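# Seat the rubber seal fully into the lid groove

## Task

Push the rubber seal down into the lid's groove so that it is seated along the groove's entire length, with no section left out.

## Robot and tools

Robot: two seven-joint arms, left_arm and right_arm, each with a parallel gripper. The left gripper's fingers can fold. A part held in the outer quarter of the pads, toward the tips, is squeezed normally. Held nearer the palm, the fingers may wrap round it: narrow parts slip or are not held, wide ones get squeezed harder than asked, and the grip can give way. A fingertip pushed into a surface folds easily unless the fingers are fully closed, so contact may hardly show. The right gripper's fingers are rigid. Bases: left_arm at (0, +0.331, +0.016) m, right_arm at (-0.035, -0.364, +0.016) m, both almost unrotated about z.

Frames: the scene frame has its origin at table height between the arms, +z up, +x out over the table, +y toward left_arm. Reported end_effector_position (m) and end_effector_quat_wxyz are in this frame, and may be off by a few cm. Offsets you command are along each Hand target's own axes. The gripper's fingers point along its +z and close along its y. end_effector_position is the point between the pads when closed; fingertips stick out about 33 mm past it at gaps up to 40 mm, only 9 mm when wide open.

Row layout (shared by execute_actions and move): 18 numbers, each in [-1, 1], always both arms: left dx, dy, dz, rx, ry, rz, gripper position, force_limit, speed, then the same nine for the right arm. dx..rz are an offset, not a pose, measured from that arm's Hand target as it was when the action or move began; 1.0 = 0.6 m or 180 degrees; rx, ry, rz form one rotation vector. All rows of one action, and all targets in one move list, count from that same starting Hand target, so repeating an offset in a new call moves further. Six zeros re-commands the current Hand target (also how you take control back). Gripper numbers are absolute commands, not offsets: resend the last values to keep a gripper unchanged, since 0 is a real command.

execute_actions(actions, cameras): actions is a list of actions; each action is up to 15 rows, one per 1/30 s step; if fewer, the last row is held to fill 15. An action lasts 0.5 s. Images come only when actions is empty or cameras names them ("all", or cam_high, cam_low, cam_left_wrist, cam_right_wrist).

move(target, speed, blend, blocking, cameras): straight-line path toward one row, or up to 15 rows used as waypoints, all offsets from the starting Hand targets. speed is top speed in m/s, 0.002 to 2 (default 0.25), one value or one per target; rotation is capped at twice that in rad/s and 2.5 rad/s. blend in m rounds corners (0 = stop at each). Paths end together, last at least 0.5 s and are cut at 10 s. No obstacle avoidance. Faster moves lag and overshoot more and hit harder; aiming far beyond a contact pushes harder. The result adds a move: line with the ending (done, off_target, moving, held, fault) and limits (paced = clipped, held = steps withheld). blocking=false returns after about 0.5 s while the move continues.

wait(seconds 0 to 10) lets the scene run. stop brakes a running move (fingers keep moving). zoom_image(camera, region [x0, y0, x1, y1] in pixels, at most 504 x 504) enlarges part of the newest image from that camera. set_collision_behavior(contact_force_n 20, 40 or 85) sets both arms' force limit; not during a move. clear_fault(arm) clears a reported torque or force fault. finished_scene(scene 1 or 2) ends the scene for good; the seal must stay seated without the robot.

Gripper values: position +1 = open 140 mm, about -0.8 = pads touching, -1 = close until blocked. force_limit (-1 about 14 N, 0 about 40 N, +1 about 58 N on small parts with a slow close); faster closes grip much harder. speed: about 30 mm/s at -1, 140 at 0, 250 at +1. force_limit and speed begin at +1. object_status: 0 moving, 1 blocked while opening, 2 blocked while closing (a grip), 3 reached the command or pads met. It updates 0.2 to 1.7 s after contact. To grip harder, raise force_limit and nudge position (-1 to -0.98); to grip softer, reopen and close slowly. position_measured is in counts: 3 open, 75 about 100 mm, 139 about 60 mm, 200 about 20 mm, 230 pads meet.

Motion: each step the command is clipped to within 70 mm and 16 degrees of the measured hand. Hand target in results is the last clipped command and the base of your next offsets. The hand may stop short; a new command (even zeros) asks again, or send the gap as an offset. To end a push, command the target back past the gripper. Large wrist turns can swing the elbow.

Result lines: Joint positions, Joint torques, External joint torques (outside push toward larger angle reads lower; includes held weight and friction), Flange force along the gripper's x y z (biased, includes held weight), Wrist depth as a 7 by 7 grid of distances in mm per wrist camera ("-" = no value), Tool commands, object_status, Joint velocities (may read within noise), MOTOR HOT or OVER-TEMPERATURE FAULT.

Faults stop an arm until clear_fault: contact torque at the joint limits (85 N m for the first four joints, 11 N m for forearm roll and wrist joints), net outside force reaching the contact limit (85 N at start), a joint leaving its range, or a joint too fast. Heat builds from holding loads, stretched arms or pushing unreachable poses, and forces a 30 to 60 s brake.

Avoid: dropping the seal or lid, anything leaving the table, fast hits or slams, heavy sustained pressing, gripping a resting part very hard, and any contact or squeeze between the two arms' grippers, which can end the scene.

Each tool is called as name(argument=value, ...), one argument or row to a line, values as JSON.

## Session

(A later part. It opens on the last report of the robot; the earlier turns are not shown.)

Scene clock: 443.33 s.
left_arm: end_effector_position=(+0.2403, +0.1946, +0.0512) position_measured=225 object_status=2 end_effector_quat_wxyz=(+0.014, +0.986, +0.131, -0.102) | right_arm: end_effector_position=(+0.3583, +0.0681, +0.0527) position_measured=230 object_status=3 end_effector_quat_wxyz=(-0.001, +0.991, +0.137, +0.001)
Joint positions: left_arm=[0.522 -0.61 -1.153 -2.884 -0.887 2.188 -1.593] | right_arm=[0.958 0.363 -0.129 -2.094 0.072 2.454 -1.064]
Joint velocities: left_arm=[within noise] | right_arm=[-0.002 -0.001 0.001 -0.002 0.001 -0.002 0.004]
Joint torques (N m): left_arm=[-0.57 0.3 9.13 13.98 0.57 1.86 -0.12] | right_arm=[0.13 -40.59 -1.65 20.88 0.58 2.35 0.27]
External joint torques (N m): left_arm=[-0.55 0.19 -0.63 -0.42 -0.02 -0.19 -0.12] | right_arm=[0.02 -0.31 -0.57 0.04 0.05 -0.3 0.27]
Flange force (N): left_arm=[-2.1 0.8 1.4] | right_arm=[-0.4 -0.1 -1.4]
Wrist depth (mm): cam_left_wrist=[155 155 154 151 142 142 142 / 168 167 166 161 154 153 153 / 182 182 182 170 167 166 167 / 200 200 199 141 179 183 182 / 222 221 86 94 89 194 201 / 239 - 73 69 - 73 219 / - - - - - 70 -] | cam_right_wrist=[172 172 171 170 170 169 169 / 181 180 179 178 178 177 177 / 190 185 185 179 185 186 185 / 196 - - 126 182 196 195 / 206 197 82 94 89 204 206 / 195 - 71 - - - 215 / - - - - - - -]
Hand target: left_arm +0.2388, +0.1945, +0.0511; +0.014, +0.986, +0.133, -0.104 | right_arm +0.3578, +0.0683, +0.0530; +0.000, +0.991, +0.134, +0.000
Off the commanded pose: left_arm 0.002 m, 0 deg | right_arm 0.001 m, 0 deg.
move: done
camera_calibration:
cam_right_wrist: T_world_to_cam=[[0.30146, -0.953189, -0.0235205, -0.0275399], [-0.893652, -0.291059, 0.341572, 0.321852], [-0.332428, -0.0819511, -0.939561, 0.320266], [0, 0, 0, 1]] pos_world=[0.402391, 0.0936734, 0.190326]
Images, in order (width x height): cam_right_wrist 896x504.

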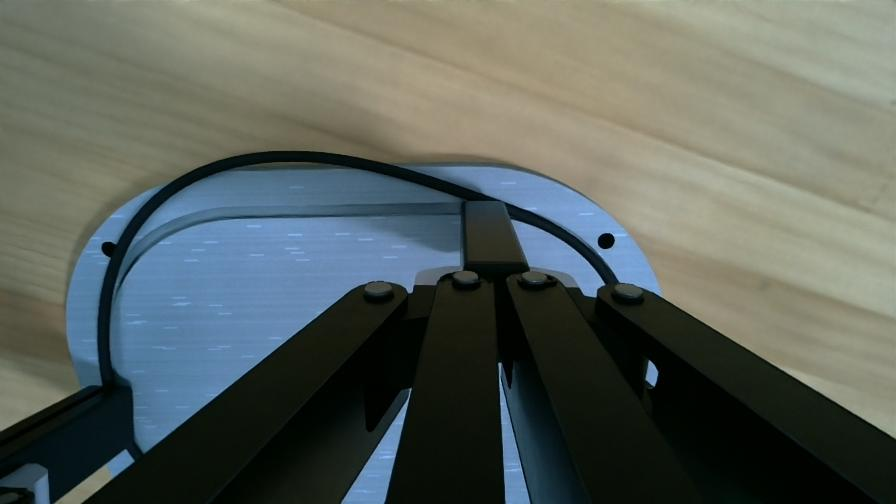

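move(
  target=[
    [-0.0175,-0.002,0.0035,0,0,0,-1,-1,-1,0,0,-0.02,0,0,0,-1,-1,-1],
    [-0.0175,-0.002,0.0035,0,0,0,-1,-1,-1,-0.2,0.08,-0.12,0,0,0,-1,-1,-1],
  ],
  speed=[0.03,0.15],
  cameras=["cam_left_wrist","cam_right_wrist","cam_high"],
)

zoom_image(
  camera="cam_high",
  region=[440, 200, 570, 290],
)

Scene clock: 457.27 s.
left_arm: end_effector_position=(+0.2297, +0.1929, +0.0514) position_measured=225 object_status=2 end_effector_quat_wxyz=(+0.014, +0.986, +0.131, -0.102) | right_arm: end_effector_position=(+0.2548, -0.0087, +0.1248) position_measured=230 object_status=3 end_effector_quat_wxyz=(-0.002, +0.991, +0.136, -0.001)
Joint positions: left_arm=[0.466 -0.635 -1.128 -2.91 -0.903 2.176 -1.603] | right_arm=[1.006 -0.101 -0.123 -2.503 -0.013 2.404 -0.95]
Joint velocities: left_arm=[within noise] | right_arm=[-0.002 0 0 0.001 0.001 0 0.005]
Joint torques (N m): left_arm=[-0.57 0.46 8.99 13.88 0.56 1.85 -0.17] | right_arm=[-0.28 -26.18 0.53 20.65 0.27 2.41 0.32]
External joint torques (N m): left_arm=[-0.58 0.21 -0.69 -0.38 -0.04 -0.19 -0.16] | right_arm=[-0.35 -0.51 0.21 -0.78 -0.28 -0.24 0.32]
Flange force (N): left_arm=[-2.2 1.0 1.7] | right_arm=[-3.7 2.0 -1.2]
Wrist depth (mm): cam_left_wrist=[155 155 154 149 142 142 142 / 168 167 166 159 154 153 153 / 182 182 181 174 167 167 166 / 201 200 199 141 180 183 182 / 222 221 86 93 89 194 201 / 234 - 73 69 - 73 219 / - - - - - 70 -] | cam_right_wrist=[- - - - 231 234 232 / 231 239 - - 243 243 243 / 252 - - - 257 255 255 / 275 264 - 120 268 269 268 / 291 289 82 95 89 278 283 / 307 - 71 - - - 295 / - - - - - - -]
Hand target: left_arm +0.2281, +0.1929, +0.0512; +0.014, +0.986, +0.133, -0.104 | right_arm +0.2548, -0.0098, +0.1250; +0.000, +0.991, +0.134, +0.000
Off the commanded pose: left_arm 0.002 m, 0 deg | right_arm 0.001 m, 0 deg.
move: done
camera_calibration:
cam_left_wrist: T_world_to_cam=[[0.262981, -0.964749, -0.0100153, 0.139234], [-0.815877, -0.227917, 0.531412, 0.208386], [-0.514962, -0.13158, -0.847054, 0.335199], [0, 0, 0, 1]] pos_world=[0.306016, 0.225926, 0.174588]
cam_right_wrist: T_world_to_cam=[[0.298452, -0.954064, -0.0262209, -0.0668604], [-0.89365, -0.288989, 0.343329, 0.182265], [-0.335136, -0.0790349, -0.938849, 0.347839], [0, 0, 0, 1]] pos_world=[0.299409, 0.0163748, 0.262238]
Images, in order (width x height): cam_high 896x504, cam_left_wrist 896x504, cam_right_wrist 896x504.

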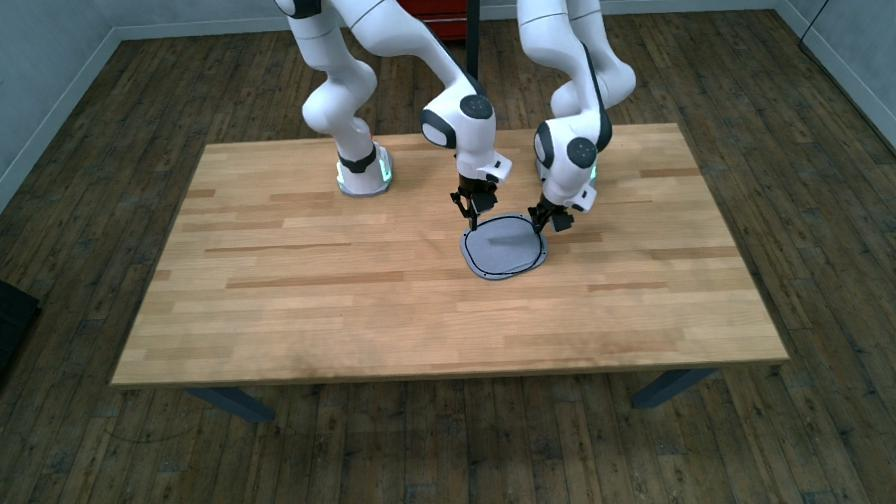

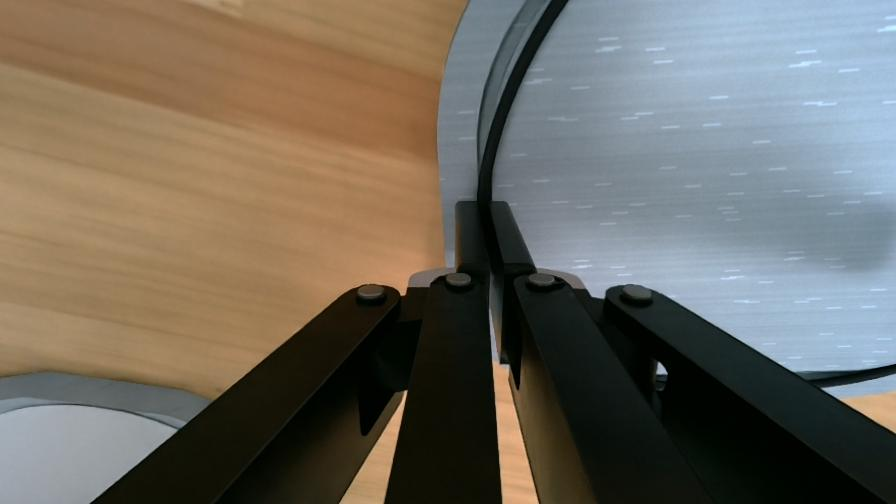

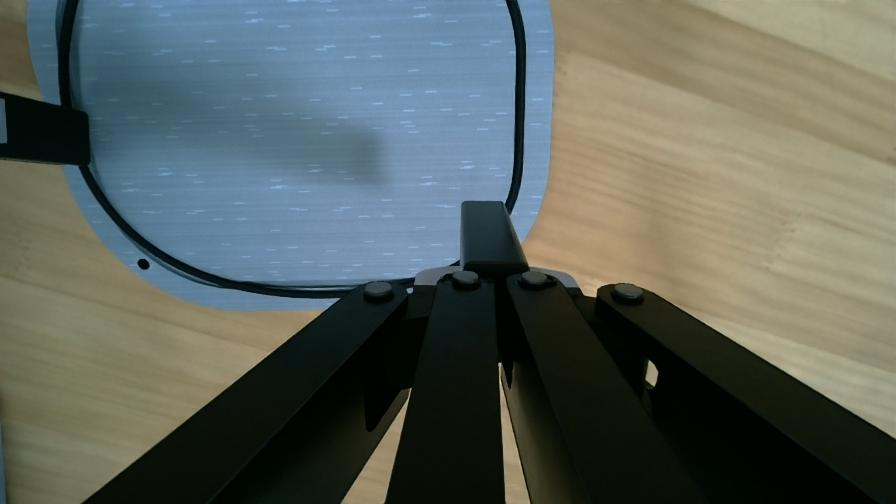

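Scaled by 3.877.

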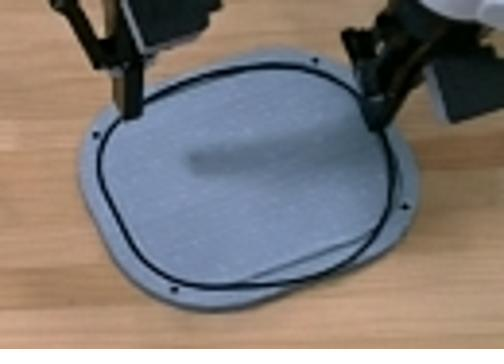

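move(
  target=[
    [0,0,0,0,0,0,-1,-1,-1,-0.0378,0.0227,0.12,0,0,0,-1,-1,-1],
    [0,0,0,0,0,0,-1,-1,-1,-0.0378,0.0227,0.14,0,0,0,-1,-1,-1],
    [0,0,0,0,0,0,-1,-1,-1,-0.0612,0.0085,0.122,0,0,0,-1,-1,-1],
    [0,0,0,0,0,0,-1,-1,-1,-0.0612,0.0085,0.14,0,0,0,-1,-1,-1],
    [0,0,0,0,0,0,-1,-1,-1,-0.0795,-0.009,0.122,0,0,0,-1,-1,-1],
    [0,0,0,0,0,0,-1,-1,-1,-0.0795,-0.009,0.14,0,0,0,-1,-1,-1],
    [0,0,0,0,0,0,-1,-1,-1,-0.0962,-0.034,0.11,0,0,0,-1,-1,-1],
  ],
  speed=[0.12,0.04,0.08,0.04,0.08,0.04,0.08],
  cameras=["cam_right_wrist"],
)

zoom_image(
  camera="cam_right_wrist",
  region=[300, 60, 620, 300],
)

Scene clock: 473.97 s.
left_arm: end_effector_position=(+0.2297, +0.1929, +0.0514) position_measured=225 object_status=2 end_effector_quat_wxyz=(+0.014, +0.986, +0.131, -0.102) | right_arm: end_effector_position=(+0.1940, -0.0056, +0.0584) position_measured=230 object_status=3 end_effector_quat_wxyz=(-0.001, +0.991, +0.135, -0.001)
Joint positions: left_arm=[0.466 -0.635 -1.128 -2.91 -0.903 2.176 -1.603] | right_arm=[1.056 -0.031 -0.057 -2.645 0.002 2.615 -0.843]
Joint velocities: left_arm=[within noise] | right_arm=[0 0.001 0 0 0.001 -0.001 0.006]
Joint torques (N m): left_arm=[-0.58 0.41 9.02 13.92 0.57 1.86 -0.14] | right_arm=[-0.24 -25.6 0.32 18.42 0.12 2.42 0.33]
External joint torques (N m): left_arm=[-0.65 0.16 -0.71 -0.3 -0.03 -0.19 -0.13] | right_arm=[-0.29 -0.37 0.25 -0.09 -0.28 -0.21 0.33]
Flange force (N): left_arm=[-2.5 1.1 1.4] | right_arm=[-1.4 0.3 -1.8]
Wrist depth (mm): cam_left_wrist=[156 155 154 150 142 142 142 / 168 167 167 159 154 154 153 / 183 182 181 174 167 167 166 / 201 200 199 141 180 183 182 / 221 221 86 94 89 86 201 / 233 - 73 69 - 73 215 / - - - - - 70 -] | cam_right_wrist=[- - 163 - - 173 173 / - - - 171 174 182 181 / 184 180 - - 189 191 190 / 205 207 191 126 200 201 200 / 217 216 83 94 89 208 211 / 230 - 71 - - - 220 / - - - - - - -]
Hand target: left_arm +0.2281, +0.1929, +0.0512; +0.014, +0.986, +0.133, -0.104 | right_arm +0.1937, -0.0054, +0.0590; +0.000, +0.991, +0.134, +0.000
Off the commanded pose: left_arm 0.002 m, 0 deg | right_arm 0.001 m, 0 deg.
move: done
camera_calibration:
cam_right_wrist: T_world_to_cam=[[0.296432, -0.954728, -0.0249526, -0.0471456], [-0.894089, -0.2866, 0.344187, 0.151553], [-0.335757, -0.0797182, -0.938569, 0.265485], [0, 0, 0, 1]] pos_world=[0.238615, 0.0195878, 0.195837]
Images, in order (width x height): cam_right_wrist 896x504.

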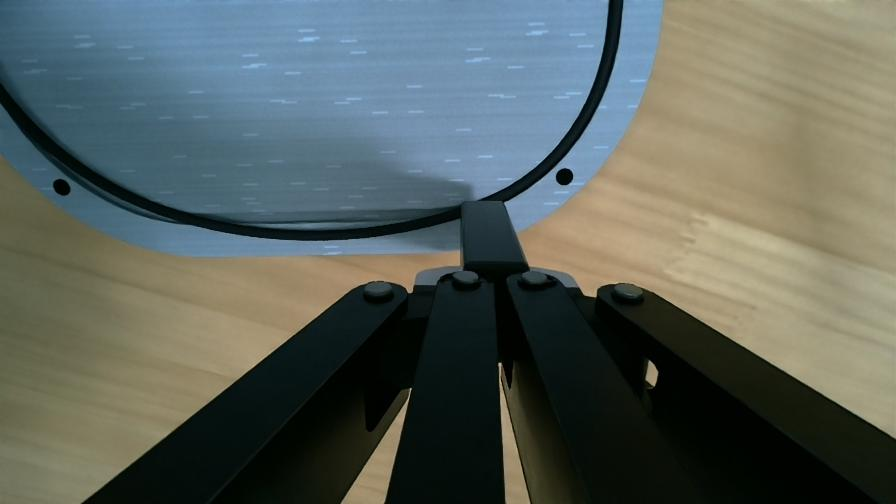

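Scaled by 1.575.

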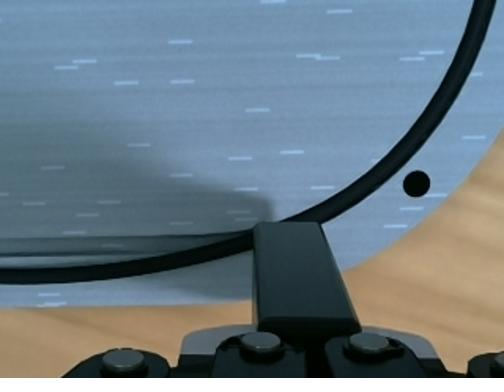

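move(
  target=[
    [0,0,0,0,0,0,-1,-1,-1,0.002,-0.002,0.03,0,0,0,-1,-1,-1],
    [0,0,0,0,0,0,-1,-1,-1,0.0025,-0.026,0.015,0,0,0,-1,-1,-1],
    [0,0,0,0,0,0,-1,-1,-1,0.0025,-0.026,0.03,0,0,0,-1,-1,-1],
    [0,0,0,0,0,0,-1,-1,-1,0.0025,-0.050,0.015,0,0,0,-1,-1,-1],
    [0,0,0,0,0,0,-1,-1,-1,0.0025,-0.050,0.03,0,0,0,-1,-1,-1],
    [0,0,0,0,0,0,-1,-1,-1,0.0025,-0.075,0.015,0,0,0,-1,-1,-1],
  ],
  speed=[0.04,0.08,0.04,0.08,0.04,0.08],
  cameras=["cam_right_wrist"],
)

zoom_image(
  camera="cam_right_wrist",
  region=[240, 60, 640, 300],
)

Scene clock: 485.03 s.
left_arm: end_effector_position=(+0.2297, +0.1929, +0.0514) position_measured=225 object_status=2 end_effector_quat_wxyz=(+0.014, +0.986, +0.131, -0.102) | right_arm: end_effector_position=(+0.1846, +0.0383, +0.0504) position_measured=230 object_status=3 end_effector_quat_wxyz=(-0.001, +0.991, +0.137, +0.001)
Joint positions: left_arm=[0.466 -0.635 -1.128 -2.91 -0.903 2.176 -1.603] | right_arm=[1.092 0.069 -0.022 -2.542 0.002 2.614 -0.777]
Joint velocities: left_arm=[within noise] | right_arm=[-0.001 0.001 0 0.001 0 -0.002 0.006]
Joint torques (N m): left_arm=[-0.53 0.48 9.08 13.85 0.57 1.87 -0.15] | right_arm=[0.04 -28.13 0.02 18.66 0.47 2.4 0.31]
External joint torques (N m): left_arm=[-0.5 0.24 -0.6 -0.48 -0.03 -0.18 -0.14] | right_arm=[-0.03 0.7 -0.07 0.06 0.07 -0.24 0.31]
Flange force (N): left_arm=[-2.1 0.7 1.7] | right_arm=[1.0 -1.9 1.1]
Wrist depth (mm): cam_left_wrist=[156 155 154 149 142 142 142 / 168 167 166 159 154 153 153 / 183 182 182 174 167 167 166 / 201 200 199 141 180 183 182 / 222 221 86 94 89 194 201 / 234 - 73 69 - 73 219 / - - - - - 70 -] | cam_right_wrist=[159 - 158 - - 155 166 / 169 - - - 163 163 174 / 187 174 172 - - 179 182 / 198 196 185 126 181 191 192 / 208 207 83 94 89 200 202 / 220 - 71 - - - 212 / - - - - - - -]
Hand target: left_arm +0.2281, +0.1929, +0.0512; +0.014, +0.986, +0.133, -0.104 | right_arm +0.1832, +0.0384, +0.0500; +0.000, +0.991, +0.134, +0.000
Off the commanded pose: left_arm 0.002 m, 0 deg | right_arm 0.001 m, 0 deg.
move: done
camera_calibration:
cam_right_wrist: T_world_to_cam=[[0.301059, -0.9533, -0.0241214, -0.00358568], [-0.894076, -0.290972, 0.340534, 0.158873], [-0.33165, -0.0809546, -0.939923, 0.257695], [0, 0, 0, 1]] pos_world=[0.228589, 0.063671, 0.188025]
Images, in order (width x height): cam_right_wrist 896x504.

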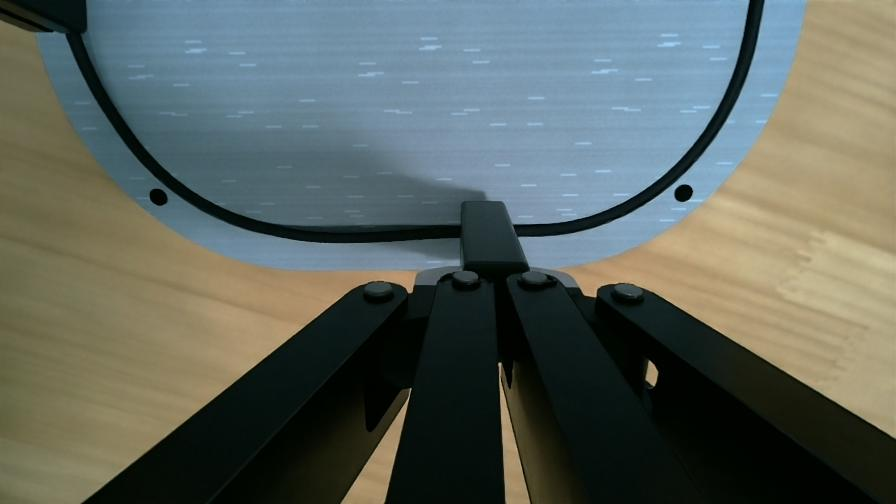

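Scaled by 1.260.

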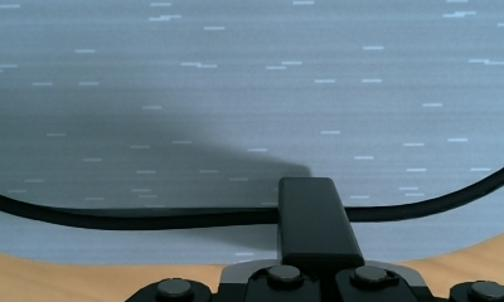

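move(
  target=[
    [0,0,0,0,0,0,-1,-1,-1,0,-0.001,0.0152,0,0,0,-1,-1,-1],
    [0,0,0,0,0,0,-1,-1,-1,0,-0.025,0.002,0,0,0,-1,-1,-1],
    [0,0,0,0,0,0,-1,-1,-1,0,-0.025,0.0152,0,0,0,-1,-1,-1],
    [0,0,0,0,0,0,-1,-1,-1,0,-0.05,0.002,0,0,0,-1,-1,-1],
    [0,0,0,0,0,0,-1,-1,-1,0,-0.05,0.0152,0,0,0,-1,-1,-1],
    [0,0,0,0,0,0,-1,-1,-1,0.05,-0.0,-0.05,0,0,0,-1,-1,-1],
  ],
  speed=[0.04,0.08,0.04,0.08,0.04,0.1],
)

execute_actions(
  actions=[],
)

Scene clock: 496.83 s.
left_arm: end_effector_position=(+0.2297, +0.1929, +0.0514) position_measured=225 object_status=2 end_effector_quat_wxyz=(+0.014, +0.986, +0.131, -0.102) | right_arm: end_effector_position=(+0.2115, +0.0468, +0.0794) position_measured=230 object_status=3 end_effector_quat_wxyz=(+0.000, +0.991, +0.131, +0.001)
Joint positions: left_arm=[0.466 -0.635 -1.128 -2.91 -0.903 2.176 -1.603] | right_arm=[1.071 0.051 -0.042 -2.462 0.002 2.514 -0.806]
Joint velocities: left_arm=[within noise] | right_arm=[-0.002 0 0 0.002 0 -0.001 -0.006]
Joint torques (N m): left_arm=[-0.56 0.47 8.97 13.85 0.56 1.86 -0.14] | right_arm=[-0.52 -29.8 -0.12 19.89 0.53 2.35 -0.19]
External joint torques (N m): left_arm=[-0.56 0.19 -0.71 -0.39 -0.04 -0.18 -0.13] | right_arm=[-0.48 -0.23 -0.07 -0.08 0.06 -0.28 -0.19]
Flange force (N): left_arm=[-2.1 1.0 1.8] | right_arm=[0.3 1.1 -1.2]
Wrist depth (mm): cam_left_wrist=[155 155 154 149 142 142 142 / 168 167 167 159 154 153 151 / 183 182 181 171 167 167 170 / 201 200 199 141 180 183 182 / 222 221 86 94 89 194 201 / 234 - 73 69 - 73 213 / - - - - - 70 -] | cam_right_wrist=[156 183 184 - - 192 192 / 165 - 190 - - 199 201 / 216 203 206 202 - 210 211 / 227 227 217 126 210 223 222 / 240 237 83 94 89 230 234 / 252 - 71 - - - 245 / - - - - - - -]
Hand target: left_arm +0.2281, +0.1929, +0.0512; +0.014, +0.986, +0.133, -0.104 | right_arm +0.2122, +0.0464, +0.0800; +0.000, +0.991, +0.134, +0.000
Off the commanded pose: left_arm 0.002 m, 0 deg | right_arm 0.001 m, 0 deg.
move: done

Scene clock: 496.83 s.
left_arm: end_effector_position=(+0.2297, +0.1929, +0.0514) position_measured=225 object_status=2 end_effector_quat_wxyz=(+0.014, +0.986, +0.131, -0.102) | right_arm: end_effector_position=(+0.2115, +0.0468, +0.0794) position_measured=230 object_status=3 end_effector_quat_wxyz=(+0.000, +0.991, +0.131, +0.001)
Joint positions: left_arm=[0.466 -0.635 -1.128 -2.91 -0.903 2.176 -1.603] | right_arm=[1.071 0.051 -0.042 -2.462 0.002 2.514 -0.806]
Joint velocities: left_arm=[within noise] | right_arm=[-0.002 0 0 0.002 0 -0.001 -0.006]
Joint torques (N m): left_arm=[-0.56 0.47 8.97 13.85 0.56 1.86 -0.14] | right_arm=[-0.52 -29.8 -0.12 19.89 0.53 2.35 -0.19]
External joint torques (N m): left_arm=[-0.56 0.19 -0.71 -0.39 -0.04 -0.18 -0.13] | right_arm=[-0.48 -0.23 -0.07 -0.08 0.06 -0.28 -0.19]
Flange force (N): left_arm=[-2.1 1.0 1.8] | right_arm=[0.3 1.1 -1.2]
Wrist depth (mm): cam_left_wrist=[155 155 154 149 142 142 142 / 168 167 167 159 154 153 151 / 183 182 181 171 167 167 170 / 201 200 199 141 180 183 182 / 222 221 86 94 89 194 201 / 234 - 73 69 - 73 213 / - - - - - 70 -] | cam_right_wrist=[156 183 184 - - 192 192 / 165 - 190 - - 199 201 / 216 203 206 202 - 210 211 / 227 227 217 126 210 223 222 / 240 237 83 94 89 230 234 / 252 - 71 - - - 245 / - - - - - - -]
Hand target: left_arm +0.2281, +0.1929, +0.0512; +0.014, +0.986, +0.133, -0.104 | right_arm +0.2122, +0.0464, +0.0800; +0.000, +0.991, +0.134, +0.000
Tool commands: left_gripper/position=-1.0 left_gripper/force_limit=-1.0 left_gripper/speed=-1.0 right_gripper/position=-1.0 right_gripper/force_limit=-1.0 right_gripper/speed=-1.0
Off the commanded pose: left_arm 0.002 m, 0 deg | right_arm 0.001 m, 0 deg.
camera_calibration:
cam_left_wrist: T_world_to_cam=[[0.26303, -0.964736, -0.00993318, 0.139203], [-0.815865, -0.227913, 0.531432, 0.208378], [-0.514955, -0.131678, -0.847043, 0.335217], [0, 0, 0, 1]] pos_world=[0.306016, 0.225927, 0.174587]
cam_right_wrist: T_world_to_cam=[[0.289949, -0.956782, -0.0223122, -0.000553479], [-0.897171, -0.279852, 0.341712, 0.175601], [-0.333188, -0.0790611, -0.93954, 0.294761], [0, 0, 0, 1]] pos_world=[0.255916, 0.071917, 0.216923]

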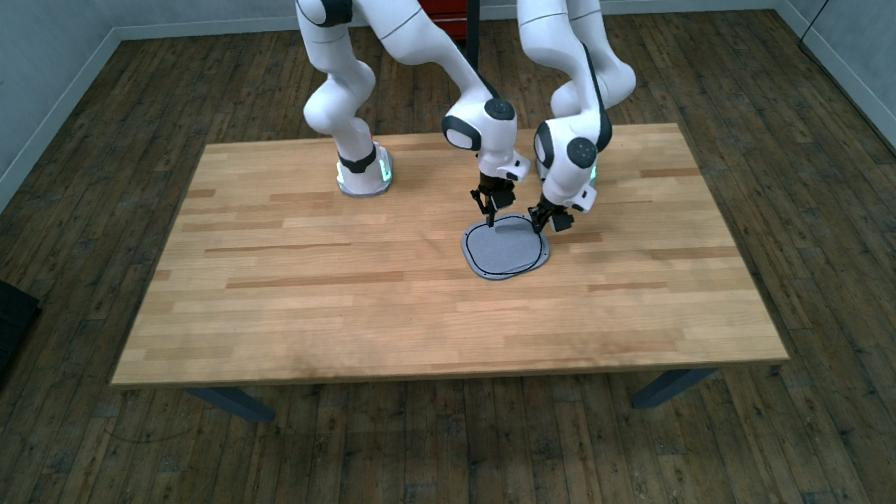

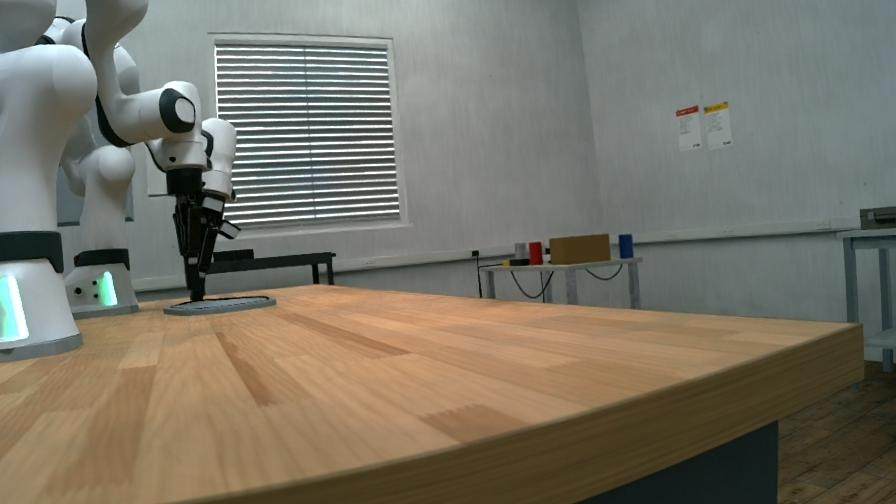

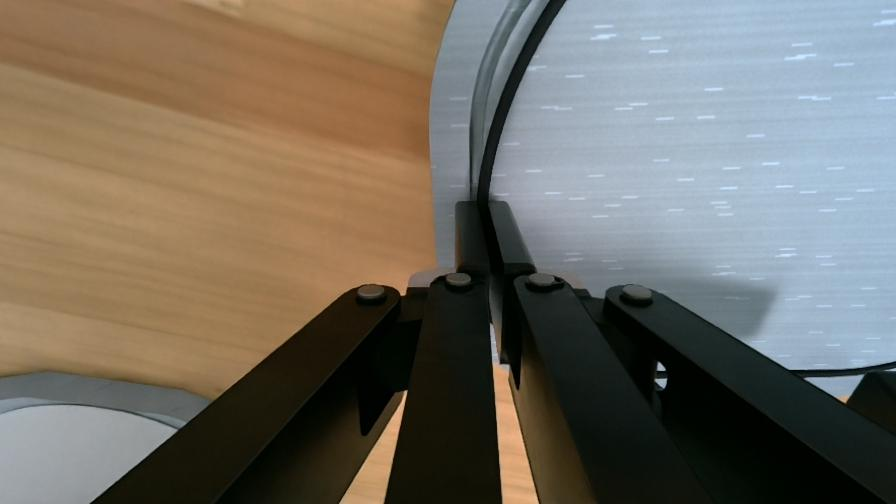

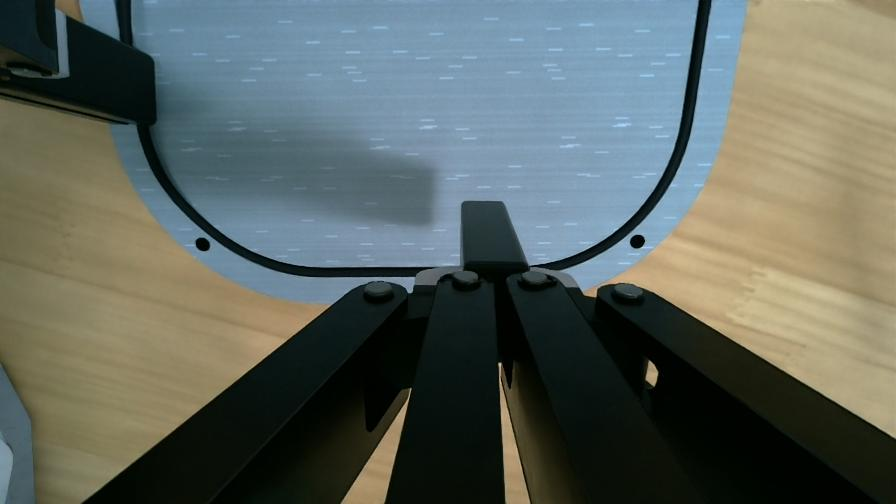

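move(
  target=[
    [0,0,0,0,0,0,-1,-1,-1,0.2418,0.055,0.03,0,0,0,-1,-1,-1],
  ],
  speed=0.2,
  cameras=["cam_right_wrist"],
)

zoom_image(
  camera="cam_right_wrist",
  region=[240, 60, 740, 300],
)

Scene clock: 502.43 s.
left_arm: end_effector_position=(+0.2297, +0.1929, +0.0514) position_measured=225 object_status=2 end_effector_quat_wxyz=(+0.014, +0.986, +0.131, -0.102) | right_arm: end_effector_position=(+0.3610, +0.0534, +0.0624) position_measured=230 object_status=3 end_effector_quat_wxyz=(-0.001, +0.991, +0.130, +0.001)
Joint positions: left_arm=[0.466 -0.635 -1.128 -2.91 -0.903 2.176 -1.603] | right_arm=[0.881 0.32 -0.072 -2.128 0.034 2.449 -1.044]
Joint velocities: left_arm=[within noise] | right_arm=[0 0 0 -0.001 -0.001 0.001 -0.006]
Joint torques (N m): left_arm=[-0.61 0.5 9.02 13.91 0.58 1.84 -0.14] | right_arm=[-0.75 -38.85 -0.05 20.91 0.61 2.42 -0.28]
External joint torques (N m): left_arm=[-0.58 0.26 -0.63 -0.4 -0.02 -0.2 -0.13] | right_arm=[-0.66 0.23 0.47 0.02 0.08 -0.22 -0.28]
Flange force (N): left_arm=[-2.1 0.9 1.6] | right_arm=[1.6 0.4 0.1]
Wrist depth (mm): cam_left_wrist=[156 155 154 149 142 142 142 / 168 167 167 159 154 153 153 / 183 182 182 170 167 167 166 / 200 200 199 141 180 183 182 / 222 221 86 93 89 194 201 / 234 - 73 69 - 73 220 / - - - - - 70 -] | cam_right_wrist=[181 180 180 179 179 177 177 / 190 189 188 188 187 186 186 / 197 190 191 185 194 196 195 / 197 - - 120 197 206 205 / 213 - 82 95 89 212 216 / 215 - 71 - - - 226 / - - - - - - -]
Hand target: left_arm +0.2281, +0.1929, +0.0512; +0.014, +0.986, +0.133, -0.104 | right_arm +0.3608, +0.0529, +0.0619; +0.000, +0.991, +0.134, +0.000
Off the commanded pose: left_arm 0.002 m, 0 deg | right_arm 0.001 m, 0 deg.
move: done
camera_calibration:
cam_right_wrist: T_world_to_cam=[[0.28776, -0.957422, -0.023181, -0.0370125], [-0.898163, -0.278192, 0.340458, 0.317729], [-0.332411, -0.0771498, -0.939974, 0.328789], [0, 0, 0, 1]] pos_world=[0.405316, 0.0783192, 0.200022]
Images, in order (width x height): cam_right_wrist 896x504.

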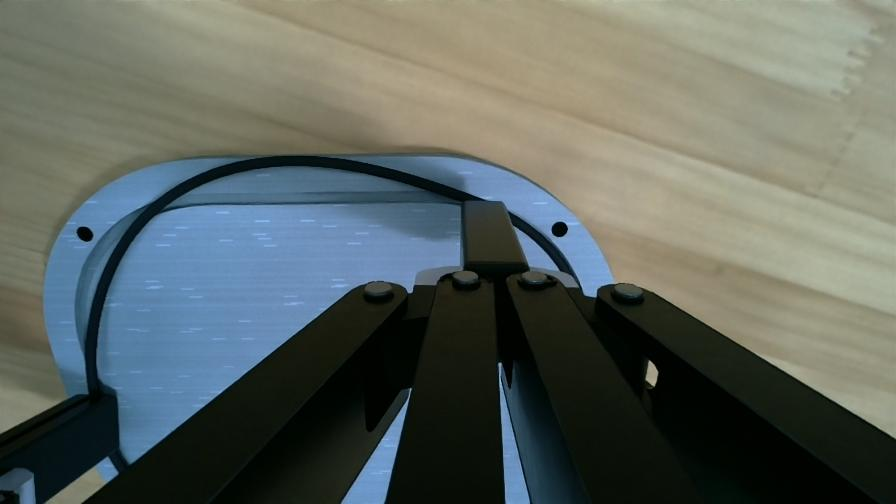

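Scaled by 1.008.

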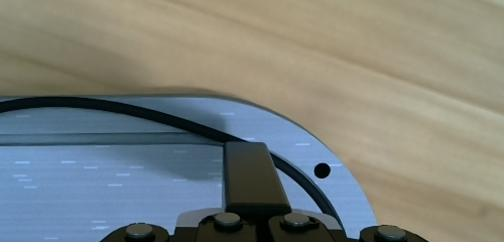

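move(
  target=[
    [0,0,0,0,0,0,-1,-1,-1,-0.001,0.03,0.02,0,0,0,-1,-1,-1],
    [0,0,0,0,0,0,-1,-1,-1,-0.001,0.03,0.0348,0,0,0,-1,-1,-1],
    [0,0,0,0,0,0,-1,-1,-1,0.006,0.0115,0.0215,0,0,0,-1,-1,-1],
    [0,0,0,0,0,0,-1,-1,-1,0.006,0.0115,0.0348,0,0,0,-1,-1,-1],
    [0,0,0,0,0,0,-1,-1,-1,0.0087,-0.007,0.0215,0,0,0,-1,-1,-1],
    [0,0,0,0,0,0,-1,-1,-1,0.0087,-0.007,0.0348,0,0,0,-1,-1,-1],
    [0,0,0,0,0,0,-1,-1,-1,0.0103,-0.026,0.015,0,0,0,-1,-1,-1],
  ],
  speed=[0.08,0.04,0.08,0.04,0.08,0.04,0.08],
  cameras=["cam_right_wrist"],
)

zoom_image(
  camera="cam_right_wrist",
  region=[340, 100, 660, 300],
)

Scene clock: 514.43 s.
left_arm: end_effector_position=(+0.2297, +0.1929, +0.0514) position_measured=225 object_status=2 end_effector_quat_wxyz=(+0.014, +0.986, +0.131, -0.102) | right_arm: end_effector_position=(+0.3631, +0.0694, +0.0524) position_measured=230 object_status=3 end_effector_quat_wxyz=(+0.000, +0.990, +0.138, +0.000)
Joint positions: left_arm=[0.466 -0.635 -1.128 -2.91 -0.903 2.176 -1.603] | right_arm=[0.885 0.371 -0.06 -2.078 0.034 2.449 -1.043]
Joint velocities: left_arm=[within noise] | right_arm=[0 0.001 0 -0.001 -0.001 -0.003 0.004]
Joint torques (N m): left_arm=[-0.59 0.49 9.01 13.86 0.59 1.85 -0.13] | right_arm=[0.15 -40.96 -0.88 20.95 0.58 2.43 0.33]
External joint torques (N m): left_arm=[-0.58 0.23 -0.66 -0.4 -0.01 -0.19 -0.13] | right_arm=[0.12 -0.16 -0.53 0.04 0.06 -0.22 0.33]
Flange force (N): left_arm=[-2.2 0.9 1.6] | right_arm=[-0.2 -0.5 -0.8]
Wrist depth (mm): cam_left_wrist=[156 155 154 149 142 142 142 / 168 167 167 158 154 153 153 / 183 182 182 171 168 167 166 / 201 200 199 141 180 183 182 / 222 221 86 93 89 194 201 / 234 - 73 69 - 73 219 / - - - - - 70 -] | cam_right_wrist=[172 171 171 170 170 169 169 / 180 180 179 178 178 177 177 / 189 185 184 183 185 186 185 / 195 - 191 126 183 196 195 / 203 200 82 94 89 204 206 / 221 - 71 - - - 215 / - - - - - - -]
Hand target: left_arm +0.2281, +0.1929, +0.0512; +0.014, +0.986, +0.133, -0.104 | right_arm +0.3626, +0.0696, +0.0530; +0.000, +0.991, +0.134, +0.000
Off the commanded pose: left_arm 0.002 m, 0 deg | right_arm 0.001 m, 0 deg.
move: done
camera_calibration:
cam_right_wrist: T_world_to_cam=[[0.301711, -0.953119, -0.0231418, -0.0279347], [-0.893528, -0.291147, 0.341821, 0.326534], [-0.332534, -0.0824534, -0.93948, 0.321761], [0, 0, 0, 1]] pos_world=[0.407191, 0.0949744, 0.190025]
Images, in order (width x height): cam_right_wrist 896x504.

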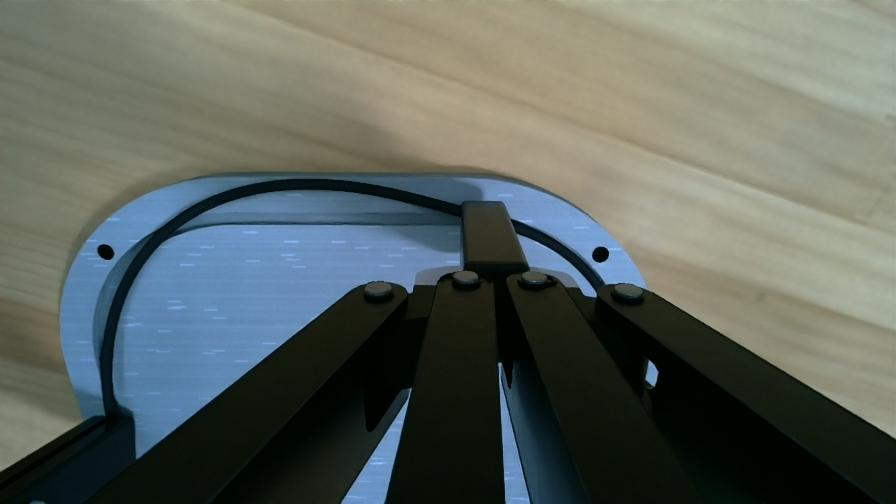

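Scaled by 1.575.

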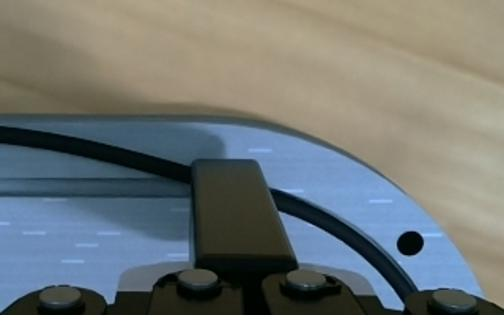

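move(
  target=[
    [0,0,0,0,0,0,-1,-1,-1,0,0,0.0198,0,0,0,-1,-1,-1],
    [0,0,0,0,0,0,-1,-1,-1,0.001,-0.018,0.007,0,0,0,-1,-1,-1],
    [0,0,0,0,0,0,-1,-1,-1,0.001,-0.018,0.0198,0,0,0,-1,-1,-1],
    [0,0,0,0,0,0,-1,-1,-1,0.001,-0.038,0.007,0,0,0,-1,-1,-1],
    [0,0,0,0,0,0,-1,-1,-1,0.001,-0.038,0.0198,0,0,0,-1,-1,-1],
    [0,0,0,0,0,0,-1,-1,-1,0.001,-0.06,0.007,0,0,0,-1,-1,-1],
    [0,0,0,0,0,0,-1,-1,-1,0.001,-0.06,0.0198,0,0,0,-1,-1,-1],
    [0,0,0,0,0,0,-1,-1,-1,0.001,-0.07,-0.005,0,0,0,-1,-1,-1],
  ],
  speed=[0.04,0.08,0.04,0.08,0.04,0.08,0.04,0.08],
  cameras=["cam_right_wrist","cam_high"],
)

zoom_image(
  camera="cam_right_wrist",
  region=[200, 100, 700, 300],
)

Scene clock: 525.10 s.
left_arm: end_effector_position=(+0.2297, +0.1929, +0.0514) position_measured=225 object_status=2 end_effector_quat_wxyz=(+0.014, +0.986, +0.131, -0.102) | right_arm: end_effector_position=(+0.3595, +0.0916, +0.0467) position_measured=230 object_status=3 end_effector_quat_wxyz=(+0.000, +0.991, +0.137, +0.002)
Joint positions: left_arm=[0.466 -0.635 -1.128 -2.91 -0.903 2.176 -1.603] | right_arm=[0.914 0.415 -0.06 -2.024 0.034 2.441 -1.01]
Joint torques (N m): left_arm=[-0.56 0.48 9 13.9 0.58 1.84 -0.17] | right_arm=[0.1 -41.81 -0.08 20.34 0.71 2.84 -0.05]
External joint torques (N m): left_arm=[-0.6 0.23 -0.73 -0.4 -0.02 -0.21 -0.16] | right_arm=[0.09 0.19 0.33 -0.61 0.18 0.21 -0.05]
Flange force (N): left_arm=[-2.2 1.1 1.7] | right_arm=[-2.0 1.2 0.9]
Wrist depth (mm): cam_left_wrist=[155 155 154 149 142 142 142 / 168 167 166 159 154 154 153 / 182 182 182 171 167 167 166 / 200 200 199 141 180 182 182 / 222 221 86 94 89 194 201 / 231 - 73 69 - 73 220 / - - - - - 70 -] | cam_right_wrist=[166 166 167 165 165 164 163 / 174 174 174 173 173 172 172 / 184 183 179 180 179 180 180 / 193 182 - 120 175 188 189 / 204 - 82 95 89 196 200 / 214 - 71 - - - 209 / - - - - - - -]
Hand target: left_arm +0.2281, +0.1929, +0.0512; +0.014, +0.986, +0.133, -0.104 | right_arm +0.3590, +0.0918, +0.0462; +0.000, +0.991, +0.137, +0.001 (not the last commanded pose)
Off the commanded pose: left_arm 0.002 m, 0 deg | right_arm 0.022 m, 0 deg.
move: held (right_arm; a check stopped the path); path passed 5 of 8 targets; limits=held
pose unreachable (right arm): on one or more control steps of this call, first in action 0 (counted from 0), this arm could not follow its commanded pose, so it was not sent that pose on those steps. It may still have moved: this result reports where it is.
cause: moving toward the commanded pose would bring a part of the arm too close to another arm (a part of this arm just beyond joint 5 (forearm roll) and a part of the left arm just beyond its joint 6 (wrist pitch), 7 mm apart when this arm was first held).
camera_calibration:
cam_right_wrist: T_world_to_cam=[[0.299701, -0.953773, -0.0222829, -0.00511856], [-0.895011, -0.289171, 0.33961, 0.332295], [-0.330355, -0.0818383, -0.940302, 0.316156], [0, 0, 0, 1]] pos_world=[0.403385, 0.117082, 0.184317]
Images, in order (width x height): cam_high 896x504, cam_right_wrist 896x504.

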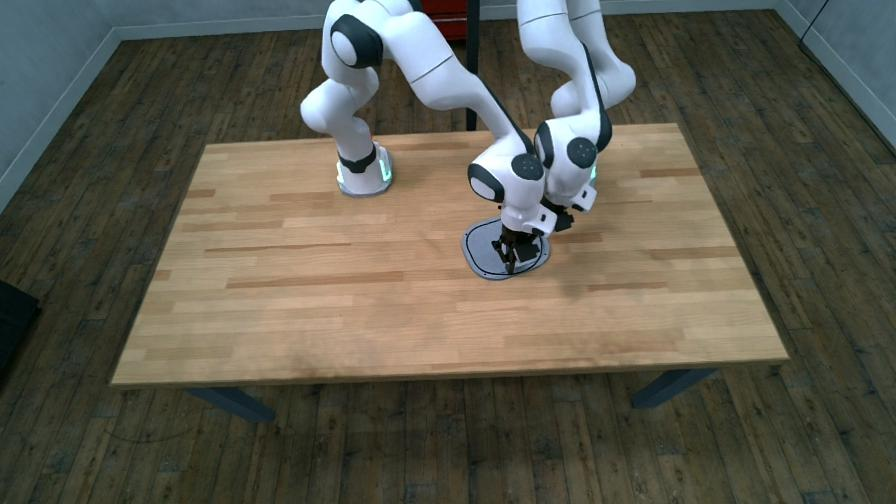

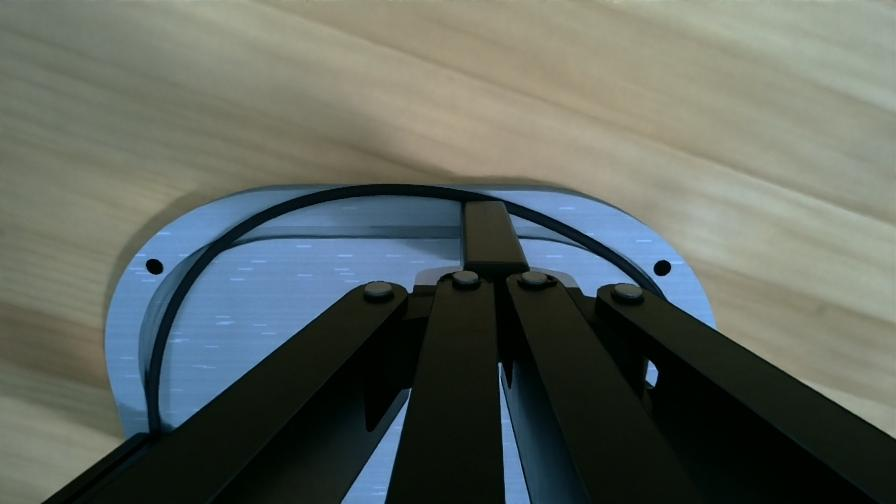

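Scaled by 1.008.

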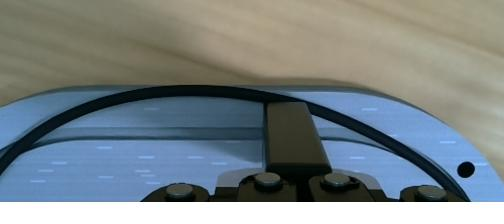

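move(
  target=[
    [0,0,0,0,0,0,-1,-1,-1,0.016,0.052,-0.02,0,0,0,-1,-1,-1],
    [0,0,0,0,0,0,-1,-1,-1,0.016,0.052,0,0,0,0,-1,-1,-1],
    [0,0,0,0,0,0,-1,-1,-1,-0.003,0.052,0.003,0,0,0,-1,-1,-1],
    [0,0,0,0,0,0,-1,-1,-1,-0.003,0.052,0.009,0,0,0,-1,-1,-1],
    [0,0,0,0,0,0,-1,-1,-1,0.02,0.03,-0.02,0,0,0,-1,-1,-1],
    [0,0,0,0,0,0,-1,-1,-1,0.02,0.03,0,0,0,0,-1,-1,-1],
    [0,0,0,0,0,0,-1,-1,-1,-0.003,0.03,0.003,0,0,0,-1,-1,-1],
    [0,0,0,0,0,0,-1,-1,-1,-0.003,0.03,0.009,0,0,0,-1,-1,-1],
  ],
  speed=[0.08,0.04,0.03,0.03,0.08,0.04,0.03,0.03],
  cameras=["cam_right_wrist"],
)

zoom_image(
  camera="cam_right_wrist",
  region=[200, 100, 700, 300],
)

Scene clock: 541.57 s.
left_arm: end_effector_position=(+0.2297, +0.1929, +0.0514) position_measured=225 object_status=2 end_effector_quat_wxyz=(+0.014, +0.986, +0.131, -0.102) | right_arm: end_effector_position=(+0.3657, +0.0761, +0.0468) position_measured=230 object_status=3 end_effector_quat_wxyz=(-0.003, +0.990, +0.140, +0.005)
Joint positions: left_arm=[0.466 -0.635 -1.128 -2.91 -0.903 2.176 -1.603] | right_arm=[0.893 0.391 -0.062 -2.066 0.034 2.469 -1.042]
Joint velocities: left_arm=[within noise] | right_arm=[-0.001 0 -0.001 0.001 0 0.003 0.001]
Joint torques (N m): left_arm=[-0.58 0.45 8.97 13.91 0.57 1.86 -0.13] | right_arm=[0.62 -36.93 0.3 18.15 0.79 2.61 0.28]
External joint torques (N m): left_arm=[-0.58 0.2 -0.68 -0.3 -0.03 -0.18 -0.12] | right_arm=[0.46 4.29 0.59 -2.64 0.28 -0.06 0.28]
Flange force (N): left_arm=[-2.0 1.1 1.6] | right_arm=[-0.8 -1.0 8.5]
Wrist depth (mm): cam_left_wrist=[155 155 154 149 142 142 142 / 168 167 166 157 154 153 153 / 182 183 182 170 167 167 167 / 200 199 199 141 180 182 183 / 223 221 86 94 89 194 201 / 234 - 73 69 - 73 219 / - - - - - 70 -] | cam_right_wrist=[168 167 167 166 165 164 164 / 176 175 174 173 172 172 171 / 185 182 180 180 181 180 179 / 192 180 179 126 178 189 189 / 196 188 82 94 89 196 198 / 212 - 71 - - - 207 / - - - - - - -]
Hand target: left_arm +0.2281, +0.1929, +0.0512; +0.014, +0.986, +0.133, -0.104 | right_arm +0.3621, +0.0740, +0.0408; +0.000, +0.991, +0.137, +0.001
Off the commanded pose: left_arm 0.002 m, 0 deg | right_arm 0.007 m, 1 deg.
move: off_target (right_arm)
camera_calibration:
cam_right_wrist: T_world_to_cam=[[0.306624, -0.95146, -0.0265619, -0.0241998], [-0.895188, -0.297748, 0.33164, 0.334391], [-0.323451, -0.0779107, -0.943032, 0.314357], [0, 0, 0, 1]] pos_world=[0.408442, 0.101031, 0.184909]
Images, in order (width x height): cam_right_wrist 896x504.

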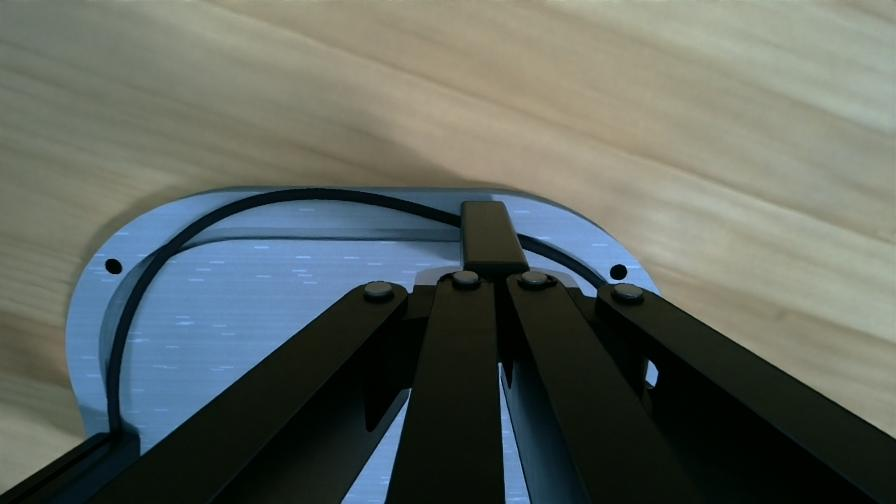

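Scaled by 1.008.

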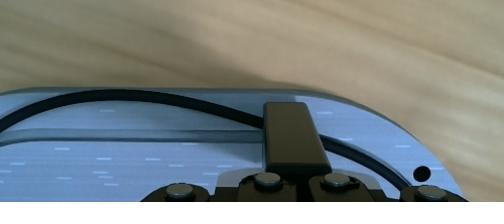

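move(
  target=[0,0,0,0,0,0,-1,-1,-1,0,0,-0.05,0,0,0,-1,-1,-1],
  speed=0.06,
  cameras=["cam_right_wrist","cam_high","cam_left_wrist"],
)

zoom_image(
  camera="cam_high",
  region=[440, 200, 570, 290],
)

zoom_image(
  camera="cam_right_wrist",
  region=[250, 100, 700, 400],
)

Scene clock: 563.20 s.
left_arm: end_effector_position=(+0.2297, +0.1929, +0.0514) position_measured=225 object_status=2 end_effector_quat_wxyz=(+0.014, +0.986, +0.131, -0.102) | right_arm: end_effector_position=(+0.3624, +0.0745, +0.0705) position_measured=230 object_status=3 end_effector_quat_wxyz=(-0.002, +0.990, +0.139, +0.001)
Joint positions: left_arm=[0.466 -0.635 -1.128 -2.91 -0.903 2.176 -1.603] | right_arm=[0.896 0.344 -0.065 -2.065 0.034 2.412 -1.038]
Joint velocities: left_arm=[within noise] | right_arm=[0 0 -0.001 0 -0.001 -0.004 -0.001]
Joint torques (N m): left_arm=[-0.6 0.48 8.95 13.94 0.57 1.87 -0.18] | right_arm=[0.09 -40.65 -1.05 21.04 0.52 2.47 0.32]
External joint torques (N m): left_arm=[-0.61 0.21 -0.75 -0.34 -0.03 -0.18 -0.17] | right_arm=[0.2 -0.28 -0.54 -0.35 -0.03 -0.18 0.32]
Flange force (N): left_arm=[-2.1 1.3 1.9] | right_arm=[-1.9 0.5 -0.9]
Wrist depth (mm): cam_left_wrist=[156 155 154 149 142 142 142 / 168 168 167 158 154 154 153 / 183 182 182 171 167 167 166 / 200 200 199 141 180 183 182 / 222 221 86 94 89 194 201 / 233 - 73 69 - 73 219 / - - - - - 70 -] | cam_right_wrist=[189 188 187 186 186 185 184 / 198 197 196 195 194 194 193 / 207 203 201 201 202 203 202 / 219 203 208 126 203 214 213 / 231 219 82 94 89 223 225 / 245 - 71 - - - 235 / - - - - - - -]
Hand target: left_arm +0.2281, +0.1929, +0.0512; +0.014, +0.986, +0.133, -0.104 | right_arm +0.3620, +0.0740, +0.0708; +0.000, +0.991, +0.137, +0.001
Off the commanded pose: left_arm 0.002 m, 0 deg | right_arm 0.001 m, 0 deg.
move: done
camera_calibration:
cam_left_wrist: T_world_to_cam=[[0.263109, -0.964714, -0.00998378, 0.139182], [-0.81584, -0.228006, 0.531431, 0.208392], [-0.514955, -0.131679, -0.847043, 0.335217], [0, 0, 0, 1]] pos_world=[0.306016, 0.225927, 0.174587]
cam_right_wrist: T_world_to_cam=[[0.303659, -0.95244, -0.0254917, -0.0230541], [-0.893539, -0.293963, 0.339374, 0.321719], [-0.330727, -0.080276, -0.940306, 0.338078], [0, 0, 0, 1]] pos_world=[0.40628, 0.0997552, 0.208126]
Images, in order (width x height): cam_high 896x504, cam_left_wrist 896x504, cam_right_wrist 896x504.

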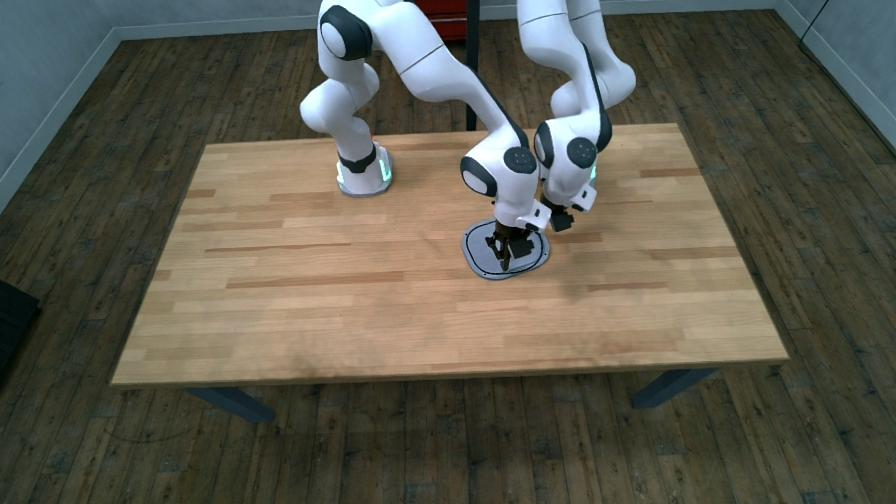

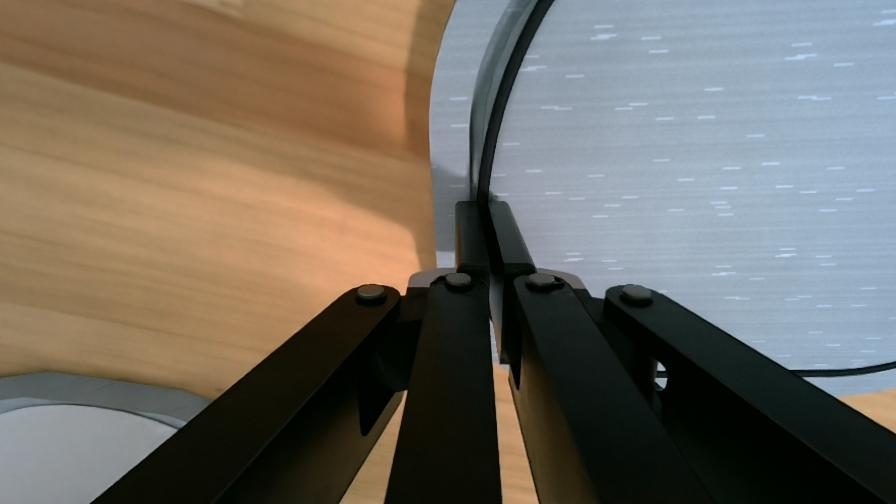

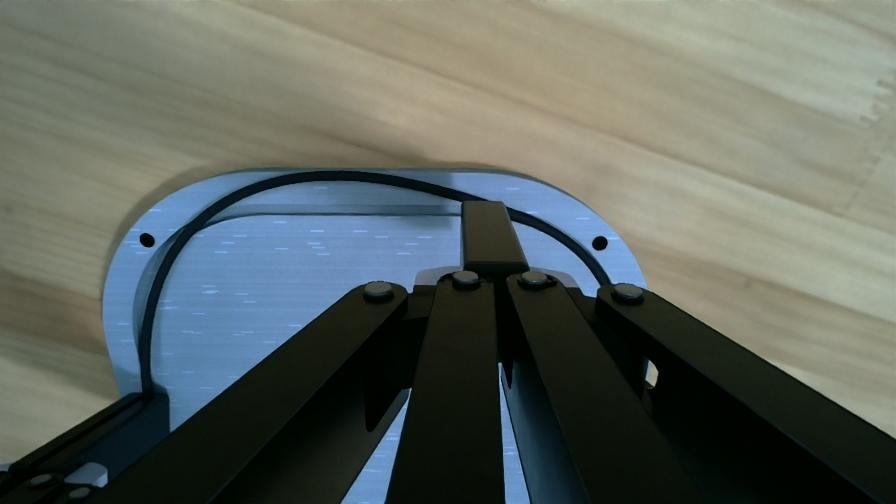

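Scaled by 3.877.

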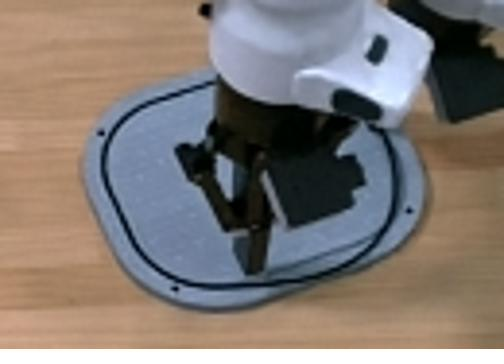

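Scaled by 1.120.

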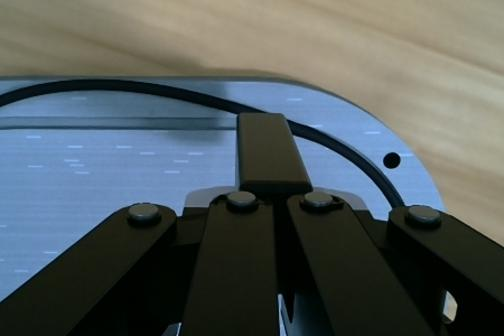

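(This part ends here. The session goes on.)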